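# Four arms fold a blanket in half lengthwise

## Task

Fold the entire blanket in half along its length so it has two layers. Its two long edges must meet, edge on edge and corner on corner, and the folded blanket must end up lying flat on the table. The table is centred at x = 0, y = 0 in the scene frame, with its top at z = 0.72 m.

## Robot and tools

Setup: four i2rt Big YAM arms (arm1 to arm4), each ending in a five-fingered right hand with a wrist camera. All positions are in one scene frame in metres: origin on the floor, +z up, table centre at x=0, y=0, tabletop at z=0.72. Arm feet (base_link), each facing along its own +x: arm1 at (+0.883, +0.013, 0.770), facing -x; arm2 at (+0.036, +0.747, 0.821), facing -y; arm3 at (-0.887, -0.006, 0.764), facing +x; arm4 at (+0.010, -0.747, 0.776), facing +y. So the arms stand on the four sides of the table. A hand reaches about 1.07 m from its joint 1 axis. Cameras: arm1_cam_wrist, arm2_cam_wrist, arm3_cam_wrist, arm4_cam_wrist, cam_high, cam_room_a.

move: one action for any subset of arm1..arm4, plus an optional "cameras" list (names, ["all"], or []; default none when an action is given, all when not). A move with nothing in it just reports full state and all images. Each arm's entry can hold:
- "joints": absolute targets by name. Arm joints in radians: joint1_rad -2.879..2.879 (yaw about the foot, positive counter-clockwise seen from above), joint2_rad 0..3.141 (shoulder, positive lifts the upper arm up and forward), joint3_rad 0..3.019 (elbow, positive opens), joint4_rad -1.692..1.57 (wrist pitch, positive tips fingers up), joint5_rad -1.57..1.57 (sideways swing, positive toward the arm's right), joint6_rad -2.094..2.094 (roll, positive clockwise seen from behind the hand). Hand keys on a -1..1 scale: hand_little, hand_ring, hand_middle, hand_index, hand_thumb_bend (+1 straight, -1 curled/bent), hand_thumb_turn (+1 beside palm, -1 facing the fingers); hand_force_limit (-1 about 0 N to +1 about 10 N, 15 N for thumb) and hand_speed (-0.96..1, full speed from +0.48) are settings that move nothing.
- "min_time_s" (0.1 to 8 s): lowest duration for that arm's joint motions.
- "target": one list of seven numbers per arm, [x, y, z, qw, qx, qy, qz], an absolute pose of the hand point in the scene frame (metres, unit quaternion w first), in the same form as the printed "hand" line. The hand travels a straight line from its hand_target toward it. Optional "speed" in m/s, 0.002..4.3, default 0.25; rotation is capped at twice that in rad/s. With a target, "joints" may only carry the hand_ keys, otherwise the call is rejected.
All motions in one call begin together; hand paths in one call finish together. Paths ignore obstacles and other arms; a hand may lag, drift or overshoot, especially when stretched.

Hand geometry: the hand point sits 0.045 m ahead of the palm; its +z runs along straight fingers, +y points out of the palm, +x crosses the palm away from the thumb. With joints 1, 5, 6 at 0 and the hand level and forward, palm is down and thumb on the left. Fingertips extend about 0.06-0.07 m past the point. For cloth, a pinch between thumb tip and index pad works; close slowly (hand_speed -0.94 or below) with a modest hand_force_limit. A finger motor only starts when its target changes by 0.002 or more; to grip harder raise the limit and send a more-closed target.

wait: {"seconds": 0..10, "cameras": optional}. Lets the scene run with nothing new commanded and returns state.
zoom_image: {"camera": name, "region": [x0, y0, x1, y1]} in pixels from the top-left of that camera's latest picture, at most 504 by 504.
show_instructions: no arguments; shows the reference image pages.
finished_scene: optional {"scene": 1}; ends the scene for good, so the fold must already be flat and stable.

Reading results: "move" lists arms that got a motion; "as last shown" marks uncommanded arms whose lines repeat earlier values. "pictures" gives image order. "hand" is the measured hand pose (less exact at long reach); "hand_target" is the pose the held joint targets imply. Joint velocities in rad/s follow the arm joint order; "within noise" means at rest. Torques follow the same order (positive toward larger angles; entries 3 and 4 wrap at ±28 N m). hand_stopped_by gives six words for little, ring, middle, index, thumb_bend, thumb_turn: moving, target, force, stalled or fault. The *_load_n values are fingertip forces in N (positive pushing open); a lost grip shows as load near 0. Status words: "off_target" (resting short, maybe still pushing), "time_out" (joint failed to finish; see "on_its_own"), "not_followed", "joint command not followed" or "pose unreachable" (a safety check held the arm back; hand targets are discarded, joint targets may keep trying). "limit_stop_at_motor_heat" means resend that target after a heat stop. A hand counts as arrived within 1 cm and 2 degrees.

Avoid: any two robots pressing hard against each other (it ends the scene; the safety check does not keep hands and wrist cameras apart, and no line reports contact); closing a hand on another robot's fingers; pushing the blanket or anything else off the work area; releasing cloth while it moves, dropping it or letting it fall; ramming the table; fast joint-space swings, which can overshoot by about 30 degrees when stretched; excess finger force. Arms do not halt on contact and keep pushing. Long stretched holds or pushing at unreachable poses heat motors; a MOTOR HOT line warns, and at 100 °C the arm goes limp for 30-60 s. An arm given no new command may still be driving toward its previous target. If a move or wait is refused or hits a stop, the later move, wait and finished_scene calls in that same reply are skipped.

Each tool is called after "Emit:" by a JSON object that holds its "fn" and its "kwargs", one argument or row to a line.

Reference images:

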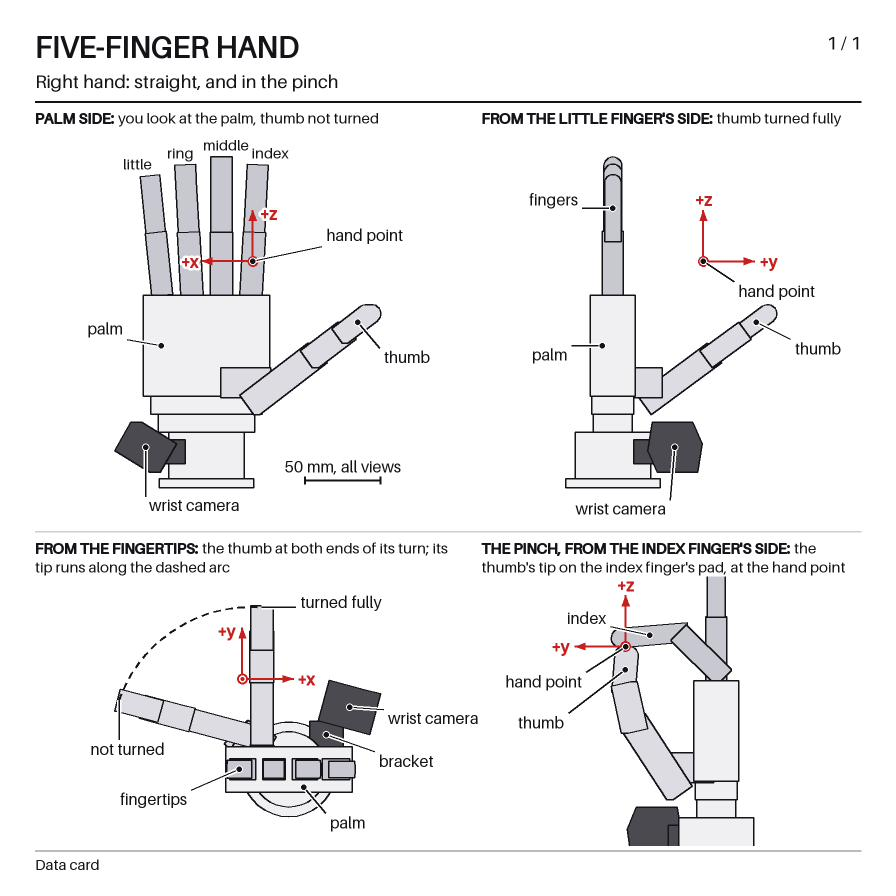

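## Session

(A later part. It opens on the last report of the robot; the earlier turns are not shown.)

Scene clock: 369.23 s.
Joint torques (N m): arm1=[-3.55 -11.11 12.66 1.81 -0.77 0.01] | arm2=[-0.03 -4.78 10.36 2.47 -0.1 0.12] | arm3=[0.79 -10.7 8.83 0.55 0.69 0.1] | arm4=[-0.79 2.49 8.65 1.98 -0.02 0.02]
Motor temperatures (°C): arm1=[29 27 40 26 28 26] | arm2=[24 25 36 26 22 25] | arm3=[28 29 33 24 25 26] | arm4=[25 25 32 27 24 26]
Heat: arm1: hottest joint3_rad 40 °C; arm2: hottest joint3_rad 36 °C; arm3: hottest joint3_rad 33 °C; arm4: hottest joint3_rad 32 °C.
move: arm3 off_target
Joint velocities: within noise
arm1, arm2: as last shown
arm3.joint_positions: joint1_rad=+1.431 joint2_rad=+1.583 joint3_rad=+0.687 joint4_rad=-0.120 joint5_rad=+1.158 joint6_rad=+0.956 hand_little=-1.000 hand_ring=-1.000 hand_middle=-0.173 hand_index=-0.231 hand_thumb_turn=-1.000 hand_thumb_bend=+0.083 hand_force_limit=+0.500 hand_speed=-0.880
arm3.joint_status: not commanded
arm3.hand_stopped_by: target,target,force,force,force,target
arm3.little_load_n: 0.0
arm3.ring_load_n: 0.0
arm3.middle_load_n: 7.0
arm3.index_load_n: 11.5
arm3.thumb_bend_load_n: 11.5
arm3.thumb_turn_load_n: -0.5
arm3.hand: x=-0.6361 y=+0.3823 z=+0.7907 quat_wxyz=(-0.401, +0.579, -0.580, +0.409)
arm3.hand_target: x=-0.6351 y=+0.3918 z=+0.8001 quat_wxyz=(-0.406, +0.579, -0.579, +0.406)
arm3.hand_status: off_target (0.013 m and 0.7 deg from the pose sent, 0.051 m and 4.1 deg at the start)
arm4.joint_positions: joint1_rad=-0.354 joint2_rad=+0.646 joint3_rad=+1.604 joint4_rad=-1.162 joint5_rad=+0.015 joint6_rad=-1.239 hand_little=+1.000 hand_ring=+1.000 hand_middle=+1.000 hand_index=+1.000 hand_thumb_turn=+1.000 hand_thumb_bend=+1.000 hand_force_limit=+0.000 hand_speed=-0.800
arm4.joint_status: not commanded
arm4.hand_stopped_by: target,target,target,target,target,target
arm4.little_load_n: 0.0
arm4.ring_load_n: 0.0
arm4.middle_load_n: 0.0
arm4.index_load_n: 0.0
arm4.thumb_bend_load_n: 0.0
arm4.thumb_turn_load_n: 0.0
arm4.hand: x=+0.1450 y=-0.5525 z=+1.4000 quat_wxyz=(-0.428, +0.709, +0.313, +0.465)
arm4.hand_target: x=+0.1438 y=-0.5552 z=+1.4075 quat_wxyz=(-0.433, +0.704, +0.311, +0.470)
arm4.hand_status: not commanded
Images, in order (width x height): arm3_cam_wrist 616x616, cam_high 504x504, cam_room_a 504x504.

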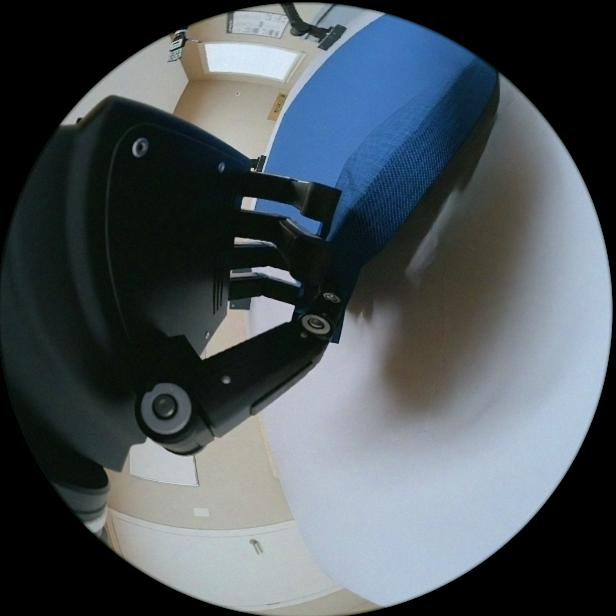

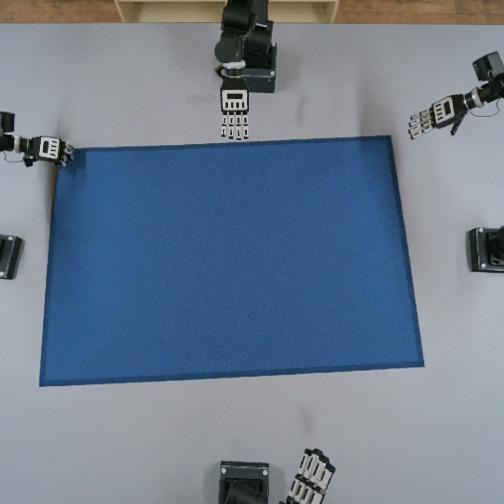

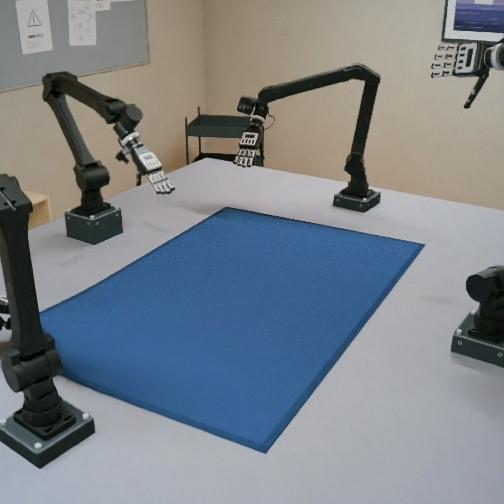

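Emit:
{"fn": "move", "kwargs": {
  "arm1": {"target": [0.59, 0.40, 0.80, 0.4056, -0.5793, -0.5793, 0.4056], "speed": 0.2, "joints": {"hand_little": -1, "hand_ring": -1, "hand_middle": 0.5, "hand_index": 0.5, "hand_thumb_bend": 0.2}},
  "cameras": ["arm1_cam_wrist", "cam_high"]
}}

Emit:
{"fn": "zoom_image", "kwargs": {
  "camera": "arm1_cam_wrist",
  "region": [200, 120, 500, 420]
}}

Scene clock: 384.10 s.
Joint torques (N m): arm1=[-3.9 -12.45 6.82 2.37 -0.89 0.01] | arm2=[0.32 -5.01 10.24 2.58 -0.1 0.15] | arm3=[0.79 -10.7 8.79 0.55 0.69 0.1] | arm4=[-0.67 2.61 8.61 1.99 -0.02 0.03]
Motor temperatures (°C): arm1=[29 27 40 26 28 26] | arm2=[24 25 36 26 22 25] | arm3=[28 29 34 24 25 26] | arm4=[25 25 32 27 24 26]
Heat: arm1: hottest joint3_rad 40 °C; arm2: hottest joint3_rad 36 °C; arm3: hottest joint3_rad 34 °C; arm4: hottest joint3_rad 32 °C.
move: arm1 off_target
Joint velocities: within noise
arm1.joint_positions: joint1_rad=-1.204 joint2_rad=+1.722 joint3_rad=+0.853 joint4_rad=-0.040 joint5_rad=-1.118 joint6_rad=-0.829 hand_little=-1.000 hand_ring=-1.000 hand_middle=+1.000 hand_index=+0.500 hand_thumb_turn=-1.000 hand_thumb_bend=+0.200 hand_force_limit=+0.000 hand_speed=-0.800
arm1.joint_status: hand_middle off_target (ended at +1.000, target +0.500); the others done
arm1.hand_stopped_by: target,target,fault,target,target,target
arm1.little_load_n: 0.0
arm1.ring_load_n: 0.0
arm1.middle_load_n: 0.0
arm1.index_load_n: 0.0
arm1.thumb_bend_load_n: 0.0
arm1.thumb_turn_load_n: 0.0
arm1.hand: x=+0.5852 y=+0.3923 z=+0.7966 quat_wxyz=(-0.397, +0.578, +0.584, -0.410)
arm1.hand_target: x=+0.5900 y=+0.3999 z=+0.8000 quat_wxyz=(-0.405, +0.579, +0.579, -0.406)
arm1.hand_status: done (0.010 m and 1.3 deg from the pose sent, 0.140 m and 26.6 deg at the start)
arm2.joint_positions: joint1_rad=-0.221 joint2_rad=+0.882 joint3_rad=+0.736 joint4_rad=-0.681 joint5_rad=-0.198 joint6_rad=-0.204 hand_little=+1.000 hand_ring=+1.000 hand_middle=+1.000 hand_index=+1.000 hand_thumb_turn=-1.000 hand_thumb_bend=+1.000 hand_force_limit=+0.000 hand_speed=-0.800
arm2.joint_status: not commanded
arm2.hand_stopped_by: target,target,target,target,target,target
arm2.little_load_n: 0.0
arm2.ring_load_n: 0.0
arm2.middle_load_n: 0.0
arm2.index_load_n: 0.0
arm2.thumb_bend_load_n: 0.0
arm2.thumb_turn_load_n: 0.0
arm2.hand: x=+0.0044 y=+0.4045 z=+0.9958 quat_wxyz=(-0.002, +0.012, -0.928, +0.373)
arm2.hand_target: x=+0.0000 y=+0.4002 z=+1.0000 quat_wxyz=(+0.000, +0.000, -0.924, +0.382)
arm2.hand_status: not commanded
arm3, arm4: as last shown
arm3.ring_load_n: 0.5
arm3.index_load_n: 12.0
Images, in order (width x height): arm1_cam_wrist 616x616, cam_high 504x504.

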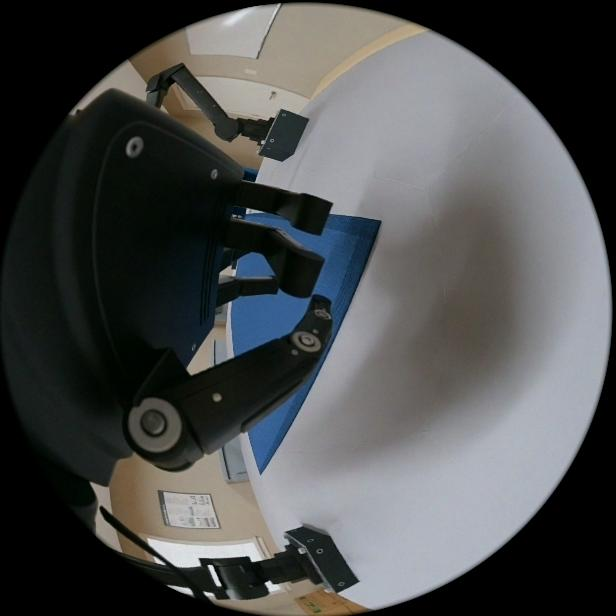

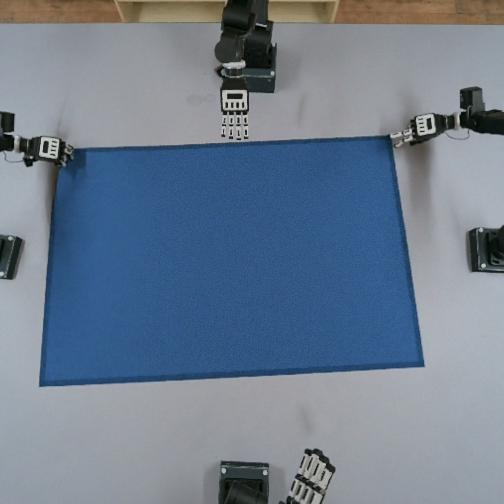

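Scaled by 1.680 from the camera's image (finer frame: 880x880).

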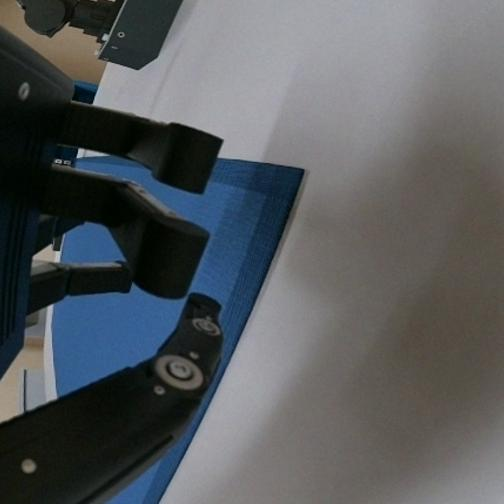

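Emit:
{"fn": "move", "kwargs": {
  "arm1": {"target": [0.515, 0.447, 0.757, 0.4056, -0.5793, -0.5793, 0.4056], "speed": 0.15},
  "cameras": ["arm1_cam_wrist"]
}}

Emit:
{"fn": "zoom_image", "kwargs": {
  "camera": "arm1_cam_wrist",
  "region": [200, 120, 500, 420]
}}

Scene clock: 409.30 s.
Joint torques (N m): arm1=[-1.79 -13.98 8.61 2.61 -0.58 0.02] | arm2=[0.21 -4.78 10.35 2.43 -0.1 0.12] | arm3=[0.79 -10.7 8.8 0.54 0.69 0.1] | arm4=[-0.5 2.43 8.61 1.96 -0.01 0.02]
Motor temperatures (°C): arm1=[29 28 38 26 28 26] | arm2=[24 25 36 26 22 25] | arm3=[28 29 34 24 25 26] | arm4=[25 25 32 27 24 26]
Heat: arm1: hottest joint3_rad 38 °C; arm2: hottest joint3_rad 36 °C; arm3: hottest joint3_rad 34 °C; arm4: hottest joint3_rad 32 °C.
move: arm1 off_target
Joint velocities: within noise
arm1.joint_positions: joint1_rad=-1.118 joint2_rad=+1.937 joint3_rad=+0.992 joint4_rad=+0.174 joint5_rad=-1.045 joint6_rad=-0.653 hand_little=-1.000 hand_ring=-1.000 hand_middle=+1.000 hand_index=+0.500 hand_thumb_turn=-1.000 hand_thumb_bend=+0.200 hand_force_limit=+0.000 hand_speed=-0.800
arm1.joint_status: not commanded
arm1.hand_stopped_by: target,target,fault,target,target,target
arm1.little_load_n: 0.0
arm1.ring_load_n: 0.0
arm1.middle_load_n: 0.0
arm1.index_load_n: 0.0
arm1.thumb_bend_load_n: 0.5
arm1.thumb_turn_load_n: 0.0
arm1.hand: x=+0.5262 y=+0.4364 z=+0.7510 quat_wxyz=(-0.395, +0.589, +0.575, -0.408)
arm1.hand_target: x=+0.5152 y=+0.4465 z=+0.7574 quat_wxyz=(-0.405, +0.579, +0.579, -0.406)
arm1.hand_status: off_target (0.017 m and 1.7 deg from the pose sent, 0.097 m and 1.3 deg at the start)
arm2, arm3, arm4: as last shown
arm3.thumb_turn_load_n: 0.0
Images, in order (width x height): arm1_cam_wrist 616x616.

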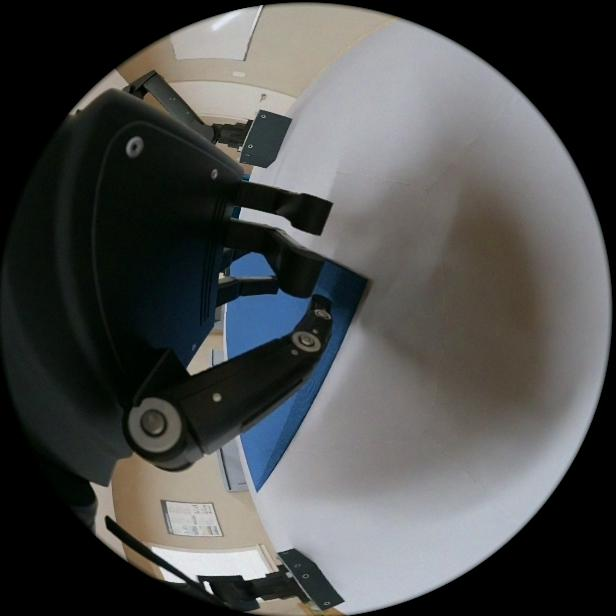

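Scaled by 1.680 from the camera's image (finer frame: 880x880).

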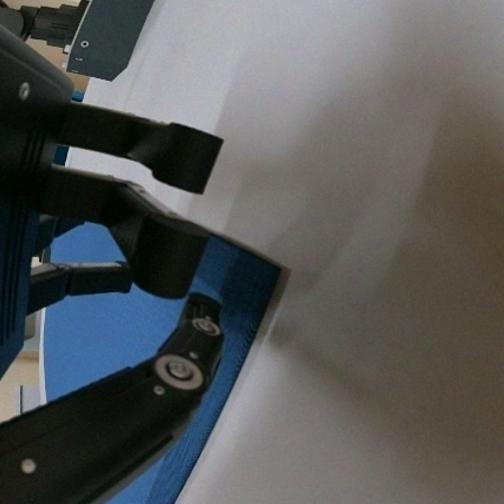

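Emit:
{"fn": "move", "kwargs": {
  "arm1": {"target": [0.500, 0.452, 0.735, 0.4056, -0.5793, -0.5793, 0.4056], "speed": 0.08},
  "cameras": ["arm1_cam_wrist"]
}}

Emit:
{"fn": "zoom_image", "kwargs": {
  "camera": "arm1_cam_wrist",
  "region": [200, 120, 500, 420]
}}

Scene clock: 417.57 s.
Joint torques (N m): arm1=[-1.2 -13.33 8.36 2.5 -0.45 -0.01] | arm2=[0.09 -4.95 10.33 2.45 -0.11 0.15] | arm3=[0.79 -10.75 8.81 0.55 0.71 0.1] | arm4=[-0.73 2.37 8.58 1.98 0 0.01]
Motor temperatures (°C): arm1=[29 28 38 26 28 26] | arm2=[24 25 36 26 22 25] | arm3=[28 30 35 24 25 26] | arm4=[25 25 32 27 24 26]
Heat: arm1: hottest joint3_rad 38 °C; arm2: hottest joint3_rad 36 °C; arm3: hottest joint3_rad 35 °C; arm4: hottest joint3_rad 32 °C.
move: arm1 off_target
Joint velocities: within noise
arm1.joint_positions: joint1_rad=-1.103 joint2_rad=+1.990 joint3_rad=+1.023 joint4_rad=+0.244 joint5_rad=-1.030 joint6_rad=-0.620 hand_little=-1.000 hand_ring=-1.000 hand_middle=+1.000 hand_index=+0.500 hand_thumb_turn=-1.000 hand_thumb_bend=+0.200 hand_force_limit=+0.000 hand_speed=-0.800
arm1.joint_status: not commanded
arm1.hand_stopped_by: target,target,fault,target,target,target
arm1.little_load_n: 0.0
arm1.ring_load_n: 0.0
arm1.middle_load_n: 0.0
arm1.index_load_n: 0.0
arm1.thumb_bend_load_n: -1.0
arm1.thumb_turn_load_n: 0.0
arm1.hand: x=+0.5128 y=+0.4480 z=+0.7384 quat_wxyz=(-0.404, +0.586, +0.574, -0.405)
arm1.hand_target: x=+0.5003 y=+0.4515 z=+0.7351 quat_wxyz=(-0.405, +0.579, +0.579, -0.406)
arm1.hand_status: off_target (0.014 m and 1.0 deg from the pose sent, 0.034 m and 1.7 deg at the start)
arm2, arm3, arm4: as last shown
arm3.joint_positions: joint1_rad=+1.431 joint2_rad=+1.583 joint3_rad=+0.687 joint4_rad=-0.120 joint5_rad=+1.157 joint6_rad=+0.956 hand_little=-1.000 hand_ring=-1.000 hand_middle=-0.173 hand_index=-0.231 hand_thumb_turn=-1.000 hand_thumb_bend=+0.083 hand_force_limit=+0.500 hand_speed=-0.880
arm3.ring_load_n: -0.5
arm3.index_load_n: 11.5
arm3.thumb_turn_load_n: -0.5
Images, in order (width x height): arm1_cam_wrist 616x616.

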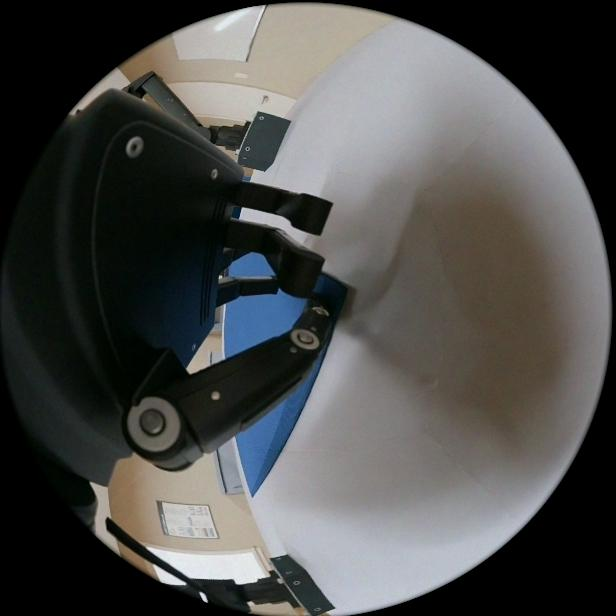

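Scaled by 1.680 from the camera's image (finer frame: 880x880).

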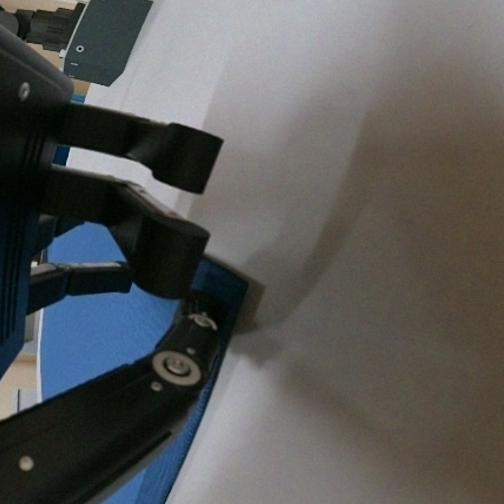

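Emit:
{"fn": "move", "kwargs": {
  "arm1": {"target": [0.500, 0.450, 0.725, 0.4056, -0.5793, -0.5793, 0.4056], "speed": 0.08}
}}

Emit:
{"fn": "move", "kwargs": {
  "arm1": {"joints": {"hand_index": -0.4, "hand_force_limit": 0.2, "hand_speed": -0.88}}
}}

Emit:
{"fn": "move", "kwargs": {
  "arm1": {"joints": {"hand_index": -0.6, "hand_thumb_bend": -0.2, "hand_force_limit": 0.5}},
  "cameras": ["arm1_cam_wrist", "cam_high"]
}}

Emit:
{"fn": "zoom_image", "kwargs": {
  "camera": "arm1_cam_wrist",
  "region": [200, 120, 500, 420]
}}

Scene clock: 425.37 s.
Joint torques (N m): arm1=[-1.08 -12.51 7.76 2.44 -0.37 -0.11] | arm2=[0.67 -4.72 10.22 2.59 -0.1 0.15] | arm3=[0.79 -10.75 8.81 0.54 0.72 0.1] | arm4=[-0.67 2.32 8.58 1.91 -0.01 0.03]
Motor temperatures (°C): arm1=[29 28 37 26 27 26] | arm2=[24 25 36 26 22 25] | arm3=[28 30 35 24 25 26] | arm4=[25 25 32 27 24 26]
Heat: arm1: hottest joint3_rad 37 °C; arm2: hottest joint3_rad 36 °C; arm3: hottest joint3_rad 35 °C; arm4: hottest joint3_rad 32 °C.
move: arm1 off_target
Joint velocities: within noise
arm1.joint_positions: joint1_rad=-1.102 joint2_rad=+1.998 joint3_rad=+1.023 joint4_rad=+0.273 joint5_rad=-1.031 joint6_rad=-0.611 hand_little=-1.000 hand_ring=-1.000 hand_middle=+1.000 hand_index=+0.500 hand_thumb_turn=-1.000 hand_thumb_bend=+0.199 hand_force_limit=+0.000 hand_speed=-0.800
arm1.joint_status: not commanded
arm1.hand_stopped_by: target,target,fault,target,target,target
arm1.little_load_n: 0.0
arm1.ring_load_n: 0.0
arm1.middle_load_n: 0.0
arm1.index_load_n: 0.0
arm1.thumb_bend_load_n: -2.5
arm1.thumb_turn_load_n: 0.0
arm1.hand: x=+0.5111 y=+0.4506 z=+0.7373 quat_wxyz=(-0.410, +0.582, +0.574, -0.404)
arm1.hand_target: x=+0.5005 y=+0.4494 z=+0.7252 quat_wxyz=(-0.405, +0.579, +0.579, -0.405)
arm1.hand_status: off_target (0.017 m and 0.9 deg from the pose sent, 0.019 m and 1.0 deg at the start)
arm2, arm3, arm4: as last shown
arm3.ring_load_n: 0.0
arm3.index_load_n: 12.0
arm3.hand: x=-0.6362 y=+0.3824 z=+0.7906 quat_wxyz=(-0.401, +0.580, -0.580, +0.409)
arm3.hand_target: x=-0.6351 y=+0.3919 z=+0.8001 quat_wxyz=(-0.406, +0.579, -0.579, +0.405)
pictures: none

Scene clock: 428.27 s.
Joint torques (N m): arm1=[-2.26 -12.57 7.23 2.1 -0.26 -0.14] | arm2=[0.44 -4.95 10.26 2.47 -0.1 0.14] | arm3=[0.79 -10.75 8.81 0.53 0.71 0.1] | arm4=[-0.91 2.26 8.66 1.94 0 0.03]
Motor temperatures (°C): arm1=[29 27 37 26 27 26] | arm2=[24 25 36 26 22 25] | arm3=[28 30 35 24 25 26] | arm4=[25 25 32 27 24 26]
Heat: arm1: hottest joint3_rad 37 °C; arm2: hottest joint3_rad 36 °C; arm3: hottest joint3_rad 35 °C; arm4: hottest joint3_rad 32 °C.
move: arm1 off_target
Joint velocities: within noise
arm1.joint_positions: joint1_rad=-1.087 joint2_rad=+2.000 joint3_rad=+1.030 joint4_rad=+0.280 joint5_rad=-1.034 joint6_rad=-0.608 hand_little=-1.000 hand_ring=-1.000 hand_middle=+1.000 hand_index=-0.233 hand_thumb_turn=-1.000 hand_thumb_bend=+0.200 hand_force_limit=+0.200 hand_speed=-0.880
arm1.joint_status: hand_index off_target (ended at -0.233, target -0.400); the others done
arm1.hand_stopped_by: target,target,fault,force,target,target
arm1.little_load_n: 0.0
arm1.ring_load_n: 0.0
arm1.middle_load_n: 0.0
arm1.index_load_n: 6.0
arm1.thumb_bend_load_n: 0.0
arm1.thumb_turn_load_n: 0.0
arm1.hand: x=+0.5025 y=+0.4484 z=+0.7399 quat_wxyz=(-0.411, +0.574, +0.579, -0.407)
arm1.hand_target: x=+0.5004 y=+0.4495 z=+0.7253 quat_wxyz=(-0.406, +0.579, +0.579, -0.405)
arm1.hand_status: not commanded
arm2, arm3, arm4: as last shown
arm3.thumb_turn_load_n: 0.0
pictures: none

Scene clock: 430.10 s.
Joint torques (N m): arm1=[-2.26 -12.69 7.23 2.1 -0.26 -0.14] | arm2=[0.73 -4.84 10.28 2.56 -0.11 0.14] | arm3=[0.79 -10.75 8.83 0.55 0.7 0.1] | arm4=[-0.85 2.37 8.65 1.98 -0.01 0.01]
Motor temperatures (°C): arm1=[29 27 37 26 27 26] | arm2=[24 25 36 26 22 25] | arm3=[28 30 35 24 25 26] | arm4=[25 25 32 27 24 26]
Heat: arm1: hottest joint3_rad 37 °C; arm2: hottest joint3_rad 36 °C; arm3: hottest joint3_rad 35 °C; arm4: hottest joint3_rad 32 °C.
move: arm1 off_target
Joint velocities: within noise
arm1.joint_positions: joint1_rad=-1.087 joint2_rad=+2.000 joint3_rad=+1.030 joint4_rad=+0.280 joint5_rad=-1.034 joint6_rad=-0.608 hand_little=-1.000 hand_ring=-1.000 hand_middle=+1.000 hand_index=-0.241 hand_thumb_turn=-1.000 hand_thumb_bend=+0.088 hand_force_limit=+0.500 hand_speed=-0.880
arm1.joint_status: hand_index off_target (ended at -0.241, target -0.600); hand_thumb_bend off_target (ended at +0.088, target -0.200); the others done
arm1.hand_stopped_by: target,target,fault,force,force,target
arm1.little_load_n: 0.0
arm1.ring_load_n: 0.0
arm1.middle_load_n: 0.0
arm1.index_load_n: 10.5
arm1.thumb_bend_load_n: 11.0
arm1.thumb_turn_load_n: -0.5
arm1.hand: x=+0.5026 y=+0.4483 z=+0.7395 quat_wxyz=(-0.411, +0.575, +0.579, -0.407)
arm1.hand_target: x=+0.5004 y=+0.4495 z=+0.7253 quat_wxyz=(-0.406, +0.579, +0.579, -0.406)
arm1.hand_status: not commanded
arm2, arm3, arm4: as last shown
arm2.index_load_n: -0.5
arm3.index_load_n: 11.5
arm3.thumb_turn_load_n: -0.5
Images, in order (width x height): arm1_cam_wrist 616x616, cam_high 504x504.

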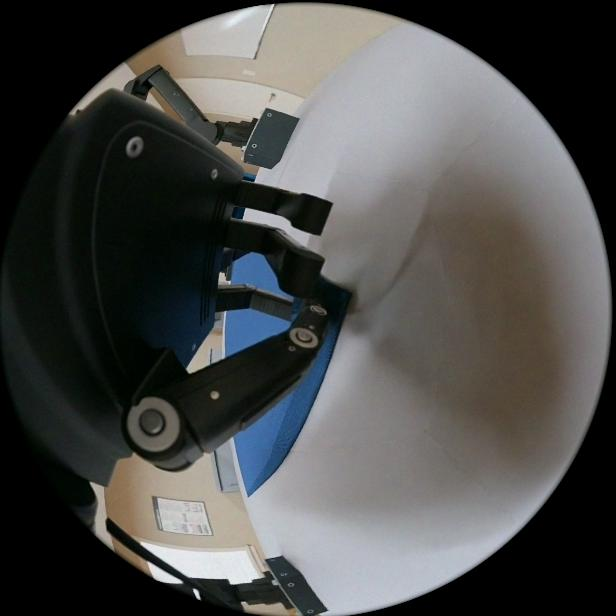

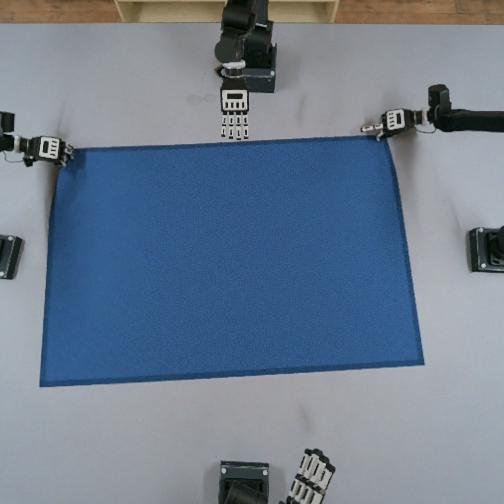

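Scaled by 1.680 from the camera's image (finer frame: 880x880).

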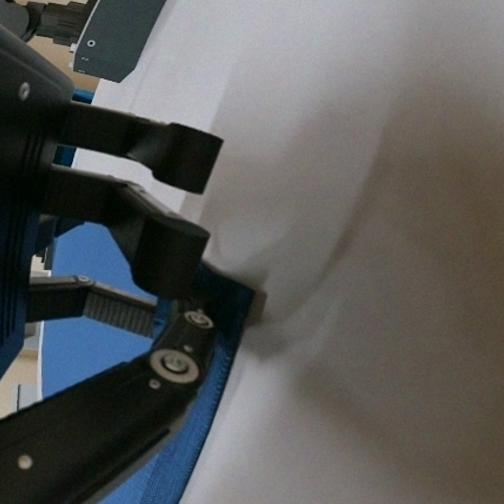

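Emit:
{"fn": "move", "kwargs": {
  "arm1": {"target": [0.515, 0.450, 0.80, 0.4056, -0.5793, -0.5793, 0.4056], "speed": 0.08}
}}

Emit:
{"fn": "move", "kwargs": {
  "arm1": {"target": [0.58, 0.435, 0.81, 0.4056, -0.5793, -0.5793, 0.4056], "speed": 0.06},
  "arm3": {"target": [-0.575, 0.400, 0.81, 0.4056, -0.5793, 0.5793, -0.4056], "speed": 0.06},
  "cameras": ["arm1_cam_wrist", "arm3_cam_wrist", "cam_high", "cam_room_a"]
}}

Scene clock: 488.80 s.
Joint torques (N m): arm1=[-4.37 -15.91 8.38 1.33 -0.65 -0.26] | arm2=[0.44 -4.95 10.33 2.47 -0.1 0.14] | arm3=[0.79 -10.7 8.79 0.57 0.71 0.1] | arm4=[-0.91 2.37 8.66 1.92 -0.02 0.03]
Motor temperatures (°C): arm1=[29 27 35 25 26 26] | arm2=[24 25 36 26 22 25] | arm3=[28 30 35 24 24 26] | arm4=[25 25 32 27 24 26]
Heat: arm1: hottest joint3_rad 35 °C; arm2: hottest joint3_rad 36 °C; arm3: hottest joint3_rad 35 °C; arm4: hottest joint3_rad 32 °C.
move: arm1 off_target
Joint velocities: within noise
arm1.joint_positions: joint1_rad=-1.087 joint2_rad=+1.871 joint3_rad=+1.030 joint4_rad=+0.089 joint5_rad=-1.045 joint6_rad=-0.635 hand_little=-1.000 hand_ring=-1.000 hand_middle=+1.000 hand_index=-0.241 hand_thumb_turn=-1.000 hand_thumb_bend=+0.088 hand_force_limit=+0.500 hand_speed=-0.880
arm1.joint_status: not commanded
arm1.hand_stopped_by: target,target,fault,force,force,target
arm1.little_load_n: 0.0
arm1.ring_load_n: 0.0
arm1.middle_load_n: 0.0
arm1.index_load_n: 11.5
arm1.thumb_bend_load_n: 9.5
arm1.thumb_turn_load_n: -1.0
arm1.hand: x=+0.5081 y=+0.4345 z=+0.7904 quat_wxyz=(-0.392, +0.580, +0.581, -0.415)
arm1.hand_target: x=+0.5151 y=+0.4497 z=+0.8001 quat_wxyz=(-0.406, +0.579, +0.579, -0.406)
arm1.hand_status: off_target (0.020 m and 1.9 deg from the pose sent, 0.062 m and 0.9 deg at the start)
arm2, arm3, arm4: as last shown
arm2.index_load_n: 0.0
arm3.middle_load_n: 7.5
arm3.index_load_n: 12.0
arm3.thumb_turn_load_n: 0.0
pictures: none

Scene clock: 490.63 s.
Joint torques (N m): arm1=[-5.01 -14.62 7.01 1.16 -0.72 -0.26] | arm2=[0.44 -4.37 10.26 2.5 -0.11 0.14] | arm3=[0.56 -9.52 9.8 2.02 0.4 0.05] | arm4=[-0.5 2.32 8.54 1.99 0 0.03]
Motor temperatures (°C): arm1=[29 27 35 25 27 26] | arm2=[24 25 36 26 22 25] | arm3=[28 30 35 24 24 26] | arm4=[25 25 32 27 24 26]
Heat: arm1: hottest joint3_rad 35 °C; arm2: hottest joint3_rad 36 °C; arm3: hottest joint3_rad 35 °C; arm4: hottest joint3_rad 32 °C.
move: arm1 off_target; arm3 off_target
Joint velocities: within noise
arm1.joint_positions: joint1_rad=-1.191 joint2_rad=+1.785 joint3_rad=+0.969 joint4_rad=-0.078 joint5_rad=-1.123 joint6_rad=-0.809 hand_little=-1.000 hand_ring=-1.000 hand_middle=+1.000 hand_index=-0.241 hand_thumb_turn=-1.000 hand_thumb_bend=+0.088 hand_force_limit=+0.500 hand_speed=-0.880
arm1.joint_status: not commanded
arm1.hand_stopped_by: target,target,fault,force,force,target
arm1.little_load_n: 0.0
arm1.ring_load_n: 0.0
arm1.middle_load_n: 0.0
arm1.index_load_n: 12.0
arm1.thumb_bend_load_n: 9.0
arm1.thumb_turn_load_n: -1.0
arm1.hand: x=+0.5664 y=+0.4248 z=+0.8041 quat_wxyz=(-0.395, +0.575, +0.584, -0.415)
arm1.hand_target: x=+0.5797 y=+0.4347 z=+0.8098 quat_wxyz=(-0.406, +0.579, +0.579, -0.405)
arm1.hand_status: off_target (0.018 m and 1.8 deg from the pose sent, 0.075 m and 1.8 deg at the start)
arm2: as last shown
arm3.joint_positions: joint1_rad=+1.295 joint2_rad=+1.590 joint3_rad=+0.719 joint4_rad=+0.062 joint5_rad=+1.073 joint6_rad=+0.719 hand_little=-1.000 hand_ring=-1.000 hand_middle=-0.173 hand_index=-0.231 hand_thumb_turn=-1.000 hand_thumb_bend=+0.083 hand_force_limit=+0.500 hand_speed=-0.880
arm3.joint_status: not commanded
arm3.hand_stopped_by: target,target,force,force,force,target
arm3.little_load_n: 0.0
arm3.ring_load_n: 0.0
arm3.middle_load_n: 7.5
arm3.index_load_n: 12.0
arm3.thumb_bend_load_n: 11.5
arm3.thumb_turn_load_n: 0.0
arm3.hand: x=-0.5803 y=+0.3861 z=+0.8045 quat_wxyz=(-0.398, +0.581, -0.580, +0.410)
arm3.hand_target: x=-0.5753 y=+0.3996 z=+0.8104 quat_wxyz=(-0.406, +0.579, -0.579, +0.406)
arm3.hand_status: off_target (0.016 m and 1.0 deg from the pose sent, 0.067 m and 0.6 deg at the start)
arm4.joint_positions: joint1_rad=-0.354 joint2_rad=+0.646 joint3_rad=+1.604 joint4_rad=-1.162 joint5_rad=+0.015 joint6_rad=-1.239 hand_little=+1.000 hand_ring=+1.000 hand_middle=+1.000 hand_index=+1.000 hand_thumb_turn=+1.000 hand_thumb_bend=+1.000 hand_force_limit=+0.000 hand_speed=-0.800
arm4.joint_status: not commanded
arm4.hand_stopped_by: target,target,target,target,target,target
arm4.little_load_n: 0.0
arm4.ring_load_n: 0.0
arm4.middle_load_n: 0.0
arm4.index_load_n: 0.0
arm4.thumb_bend_load_n: 0.0
arm4.thumb_turn_load_n: 0.0
arm4.hand: x=+0.1450 y=-0.5525 z=+1.4000 quat_wxyz=(-0.428, +0.709, +0.313, +0.465)
arm4.hand_target: x=+0.1438 y=-0.5552 z=+1.4075 quat_wxyz=(-0.433, +0.704, +0.311, +0.470)
arm4.hand_status: not commanded
Images, in order (width x height): arm1_cam_wrist 616x616, arm3_cam_wrist 616x616, cam_high 504x504, cam_room_a 504x504.

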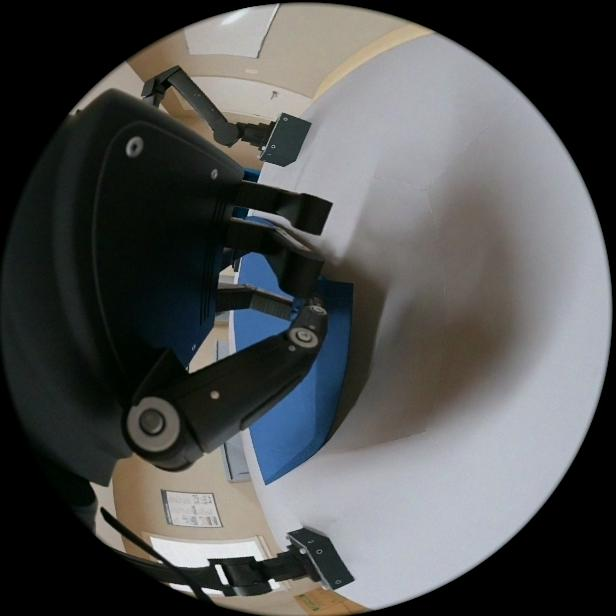

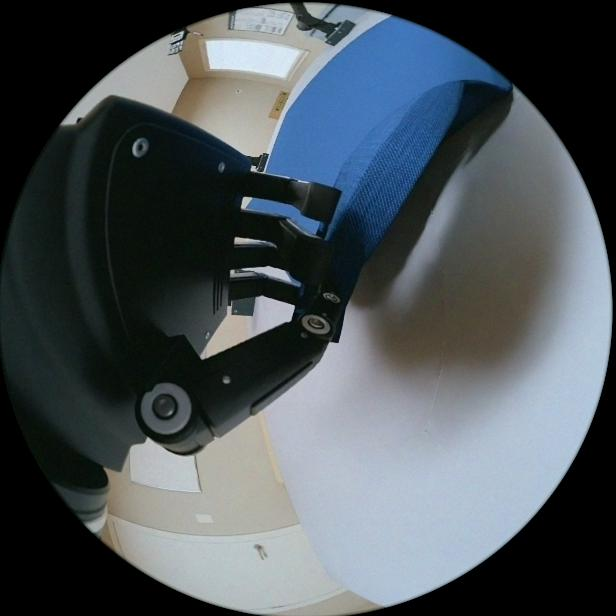

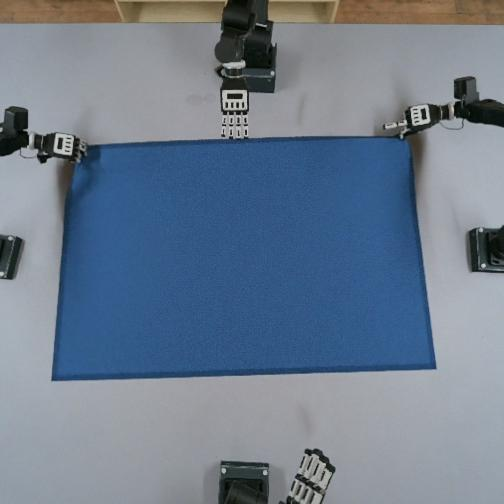

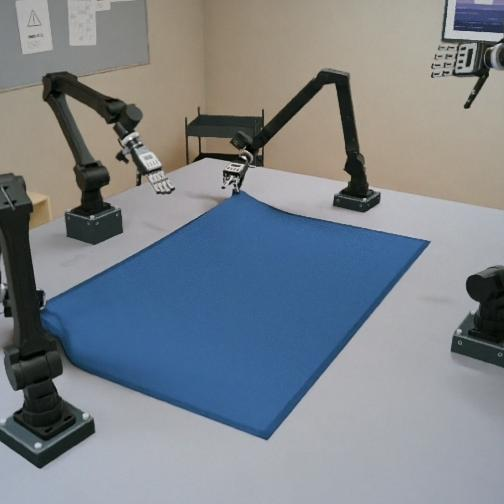

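Emit:
{"fn": "move", "kwargs": {
  "arm1": {"target": [0.592, 0.33, 1.00, 0.2706, -0.6533, -0.6533, 0.2706], "speed": 0.15},
  "arm3": {"target": [-0.590, 0.29, 1.00, 0.2706, -0.6533, 0.6533, -0.2706], "speed": 0.15},
  "cameras": ["arm1_cam_wrist", "arm3_cam_wrist", "cam_high", "cam_room_a"]
}}

Scene clock: 516.47 s.
Joint torques (N m): arm1=[-3.6 -10.23 12.44 0.31 0.29 -0.23] | arm2=[0.15 -5.01 10.19 2.41 -0.11 0.12] | arm3=[1.79 -7.77 13.26 -0.31 -0.54 0.01] | arm4=[-0.62 2.32 8.62 1.94 0 0.01]
Motor temperatures (°C): arm1=[29 27 35 25 27 26] | arm2=[24 25 36 26 22 25] | arm3=[28 29 34 24 24 26] | arm4=[25 25 32 27 24 26]
Heat: arm1: hottest joint3_rad 35 °C; arm2: hottest joint3_rad 36 °C; arm3: hottest joint3_rad 34 °C; arm4: hottest joint3_rad 32 °C.
move: arm1 off_target; arm3 off_target
Joint velocities: within noise
arm1.joint_positions: joint1_rad=-1.006 joint2_rad=+1.322 joint3_rad=+1.171 joint4_rad=-0.994 joint5_rad=-0.705 joint6_rad=-0.891 hand_little=-1.000 hand_ring=-1.000 hand_middle=+1.000 hand_index=-0.241 hand_thumb_turn=-1.000 hand_thumb_bend=+0.088 hand_force_limit=+0.500 hand_speed=-0.880
arm1.joint_status: not commanded
arm1.hand_stopped_by: target,target,fault,force,force,target
arm1.little_load_n: 0.0
arm1.ring_load_n: 0.0
arm1.middle_load_n: 0.0
arm1.index_load_n: 14.0
arm1.thumb_bend_load_n: 9.0
arm1.thumb_turn_load_n: -0.5
arm1.hand: x=+0.5863 y=+0.3192 z=+0.9863 quat_wxyz=(-0.261, +0.651, +0.652, -0.288)
arm1.hand_target: x=+0.5921 y=+0.3296 z=+0.9999 quat_wxyz=(-0.271, +0.653, +0.653, -0.271)
arm1.hand_status: off_target (0.018 m and 2.2 deg from the pose sent, 0.219 m and 25.0 deg at the start)
arm2.joint_positions: joint1_rad=-0.221 joint2_rad=+0.882 joint3_rad=+0.736 joint4_rad=-0.681 joint5_rad=-0.198 joint6_rad=-0.204 hand_little=+1.000 hand_ring=+1.000 hand_middle=+1.000 hand_index=+1.000 hand_thumb_turn=-1.000 hand_thumb_bend=+1.000 hand_force_limit=+0.000 hand_speed=-0.800
arm2.joint_status: not commanded
arm2.hand_stopped_by: target,target,target,target,target,target
arm2.little_load_n: 0.0
arm2.ring_load_n: 0.0
arm2.middle_load_n: 0.0
arm2.index_load_n: -0.5
arm2.thumb_bend_load_n: 0.0
arm2.thumb_turn_load_n: 0.0
arm2.hand: x=+0.0044 y=+0.4045 z=+0.9958 quat_wxyz=(-0.002, +0.012, -0.928, +0.373)
arm2.hand_target: x=+0.0000 y=+0.4002 z=+1.0000 quat_wxyz=(+0.000, +0.000, -0.924, +0.382)
arm2.hand_status: not commanded
arm3.joint_positions: joint1_rad=+1.015 joint2_rad=+1.126 joint3_rad=+1.025 joint4_rad=-0.939 joint5_rad=+0.633 joint6_rad=+0.771 hand_little=-1.000 hand_ring=-1.000 hand_middle=-0.173 hand_index=-0.231 hand_thumb_turn=-1.000 hand_thumb_bend=+0.083 hand_force_limit=+0.500 hand_speed=-0.880
arm3.joint_status: not commanded
arm3.hand_stopped_by: target,target,force,force,force,target
arm3.little_load_n: 0.0
arm3.ring_load_n: 0.0
arm3.middle_load_n: 9.5
arm3.index_load_n: 12.5
arm3.thumb_bend_load_n: 11.5
arm3.thumb_turn_load_n: 0.0
arm3.hand: x=-0.5817 y=+0.2832 z=+0.9864 quat_wxyz=(-0.268, +0.639, -0.664, +0.282)
arm3.hand_target: x=-0.5898 y=+0.2897 z=+0.9999 quat_wxyz=(-0.271, +0.653, -0.653, +0.271)
arm3.hand_status: off_target (0.017 m and 2.5 deg from the pose sent, 0.218 m and 24.7 deg at the start)
arm4: as last shown
arm4.ring_load_n: -0.5
Images, in order (width x height): arm1_cam_wrist 616x616, arm3_cam_wrist 616x616, cam_high 504x504, cam_room_a 504x504.

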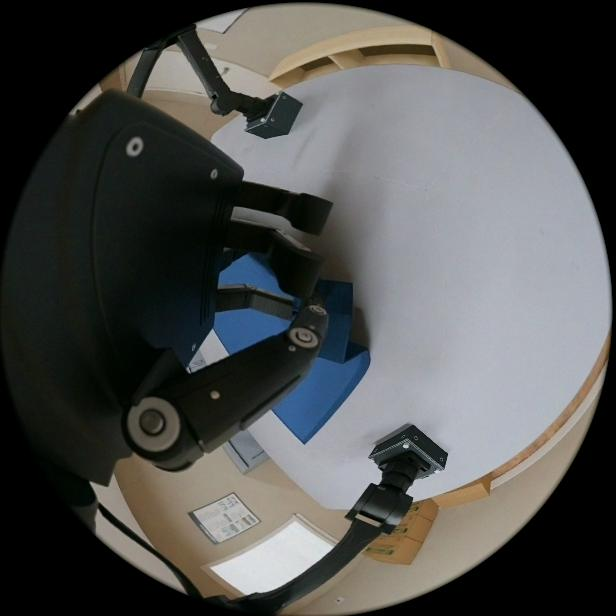

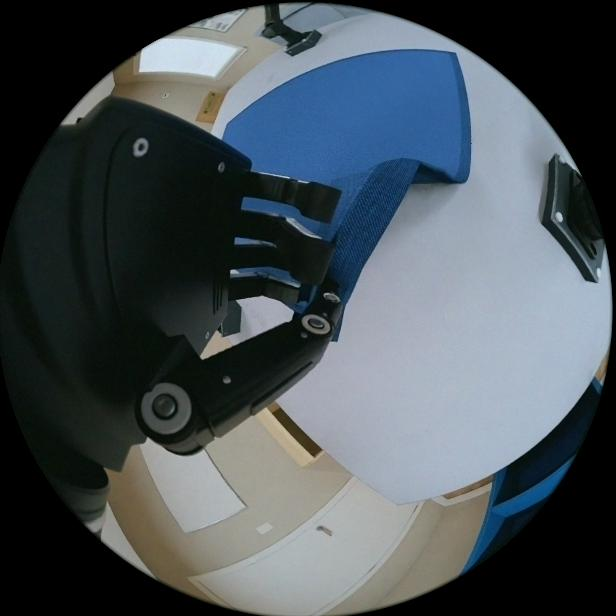

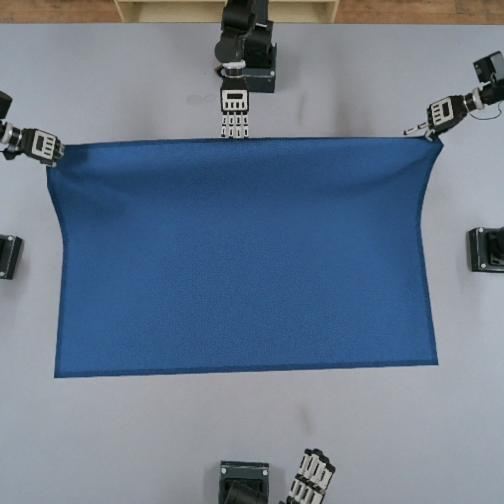

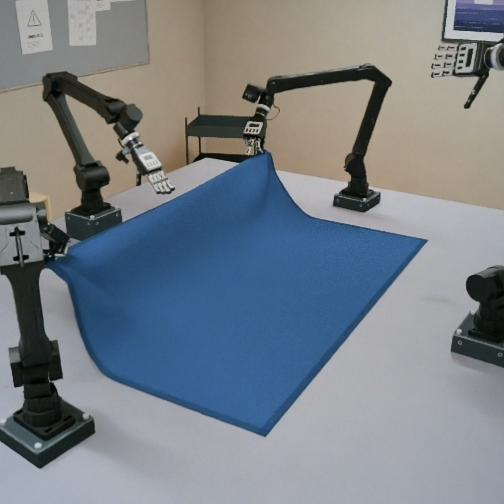

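Emit:
{"fn": "move", "kwargs": {
  "arm1": {"target": [0.592, 0.10, 1.07, 0.2706, -0.6533, -0.6533, 0.2706], "speed": 0.15},
  "arm3": {"target": [-0.590, 0.06, 1.07, 0.2706, -0.6533, 0.6533, -0.2706], "speed": 0.15},
  "cameras": ["arm1_cam_wrist", "arm3_cam_wrist", "cam_high", "cam_room_a"]
}}

Scene clock: 527.10 s.
Joint torques (N m): arm1=[-2.14 -3.9 9.66 0.57 -0.01 -0.11] | arm2=[-0.03 -4.84 10.25 2.47 -0.09 0.15] | arm3=[0.44 -4.07 12.1 -0.14 -0.17 0.01] | arm4=[-0.73 2.2 8.61 1.96 -0.03 0.02]
Motor temperatures (°C): arm1=[29 27 38 25 27 26] | arm2=[24 25 36 26 22 25] | arm3=[28 29 36 24 24 26] | arm4=[25 25 32 27 24 26]
Heat: arm1: hottest joint3_rad 38 °C; arm2: hottest joint3_rad 36 °C; arm3: hottest joint3_rad 36 °C; arm4: hottest joint3_rad 32 °C.
move: arm1 done; arm3 off_target
Joint velocities: within noise
arm1.joint_positions: joint1_rad=-0.528 joint2_rad=+0.822 joint3_rad=+1.035 joint4_rad=-1.062 joint5_rad=-0.416 joint6_rad=-0.416 hand_little=-1.000 hand_ring=-1.000 hand_middle=+1.000 hand_index=-0.241 hand_thumb_turn=-1.000 hand_thumb_bend=+0.088 hand_force_limit=+0.500 hand_speed=-0.880
arm1.joint_status: not commanded
arm1.hand_stopped_by: target,target,fault,force,force,target
arm1.little_load_n: 0.0
arm1.ring_load_n: 0.0
arm1.middle_load_n: 0.0
arm1.index_load_n: 13.5
arm1.thumb_bend_load_n: 9.0
arm1.thumb_turn_load_n: -0.5
arm1.hand: x=+0.5839 y=+0.1046 z=+1.0729 quat_wxyz=(-0.280, +0.648, +0.652, -0.277)
arm1.hand_target: x=+0.5918 y=+0.1001 z=+1.0701 quat_wxyz=(-0.271, +0.653, +0.653, -0.271)
arm1.hand_status: done (0.010 m and 1.5 deg from the pose sent, 0.235 m and 2.3 deg at the start)
arm2, arm4: as last shown
arm2.index_load_n: 0.5
arm3.joint_positions: joint1_rad=+0.302 joint2_rad=+0.753 joint3_rad=+0.995 joint4_rad=-1.028 joint5_rad=+0.154 joint6_rad=+0.155 hand_little=-1.000 hand_ring=-1.000 hand_middle=-0.173 hand_index=-0.231 hand_thumb_turn=-1.000 hand_thumb_bend=+0.083 hand_force_limit=+0.500 hand_speed=-0.880
arm3.joint_status: not commanded
arm3.hand_stopped_by: target,target,force,force,force,target
arm3.little_load_n: 0.0
arm3.ring_load_n: 0.0
arm3.middle_load_n: 9.0
arm3.index_load_n: 12.5
arm3.thumb_bend_load_n: 11.5
arm3.thumb_turn_load_n: -0.5
arm3.hand: x=-0.5788 y=+0.0628 z=+1.0630 quat_wxyz=(-0.275, +0.645, -0.659, +0.272)
arm3.hand_target: x=-0.5897 y=+0.0602 z=+1.0697 quat_wxyz=(-0.271, +0.653, -0.653, +0.271)
arm3.hand_status: off_target (0.014 m and 1.3 deg from the pose sent, 0.239 m and 2.4 deg at the start)
arm4.ring_load_n: 0.0
Images, in order (width x height): arm1_cam_wrist 616x616, arm3_cam_wrist 616x616, cam_high 504x504, cam_room_a 504x504.

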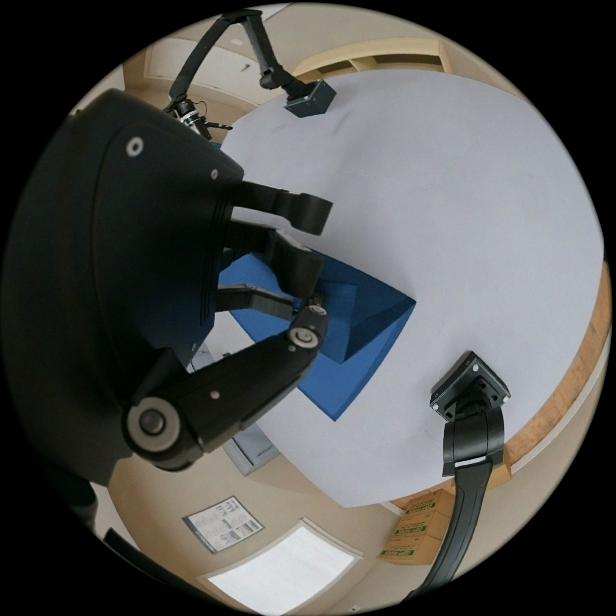

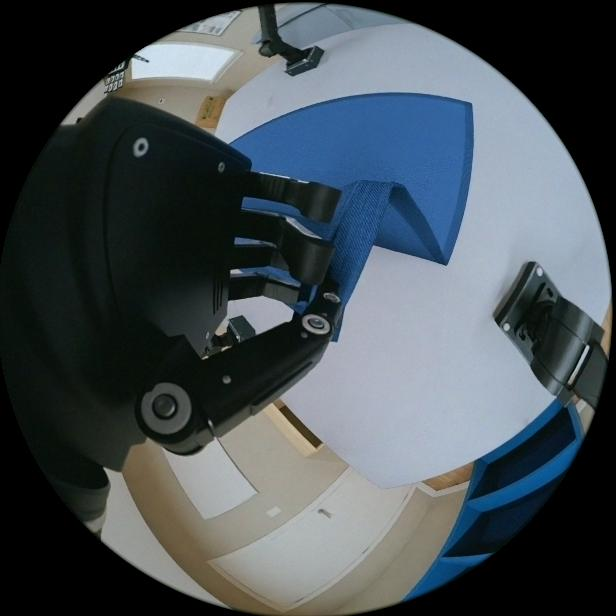

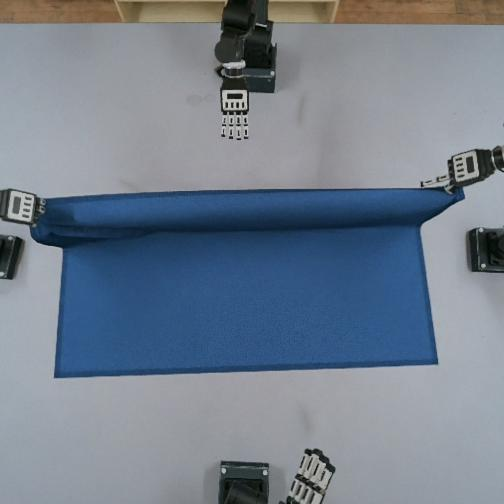

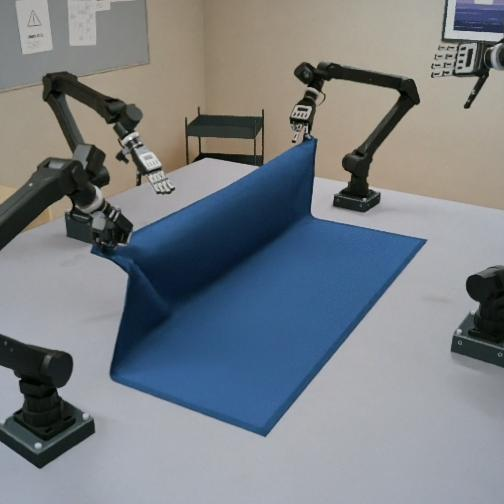

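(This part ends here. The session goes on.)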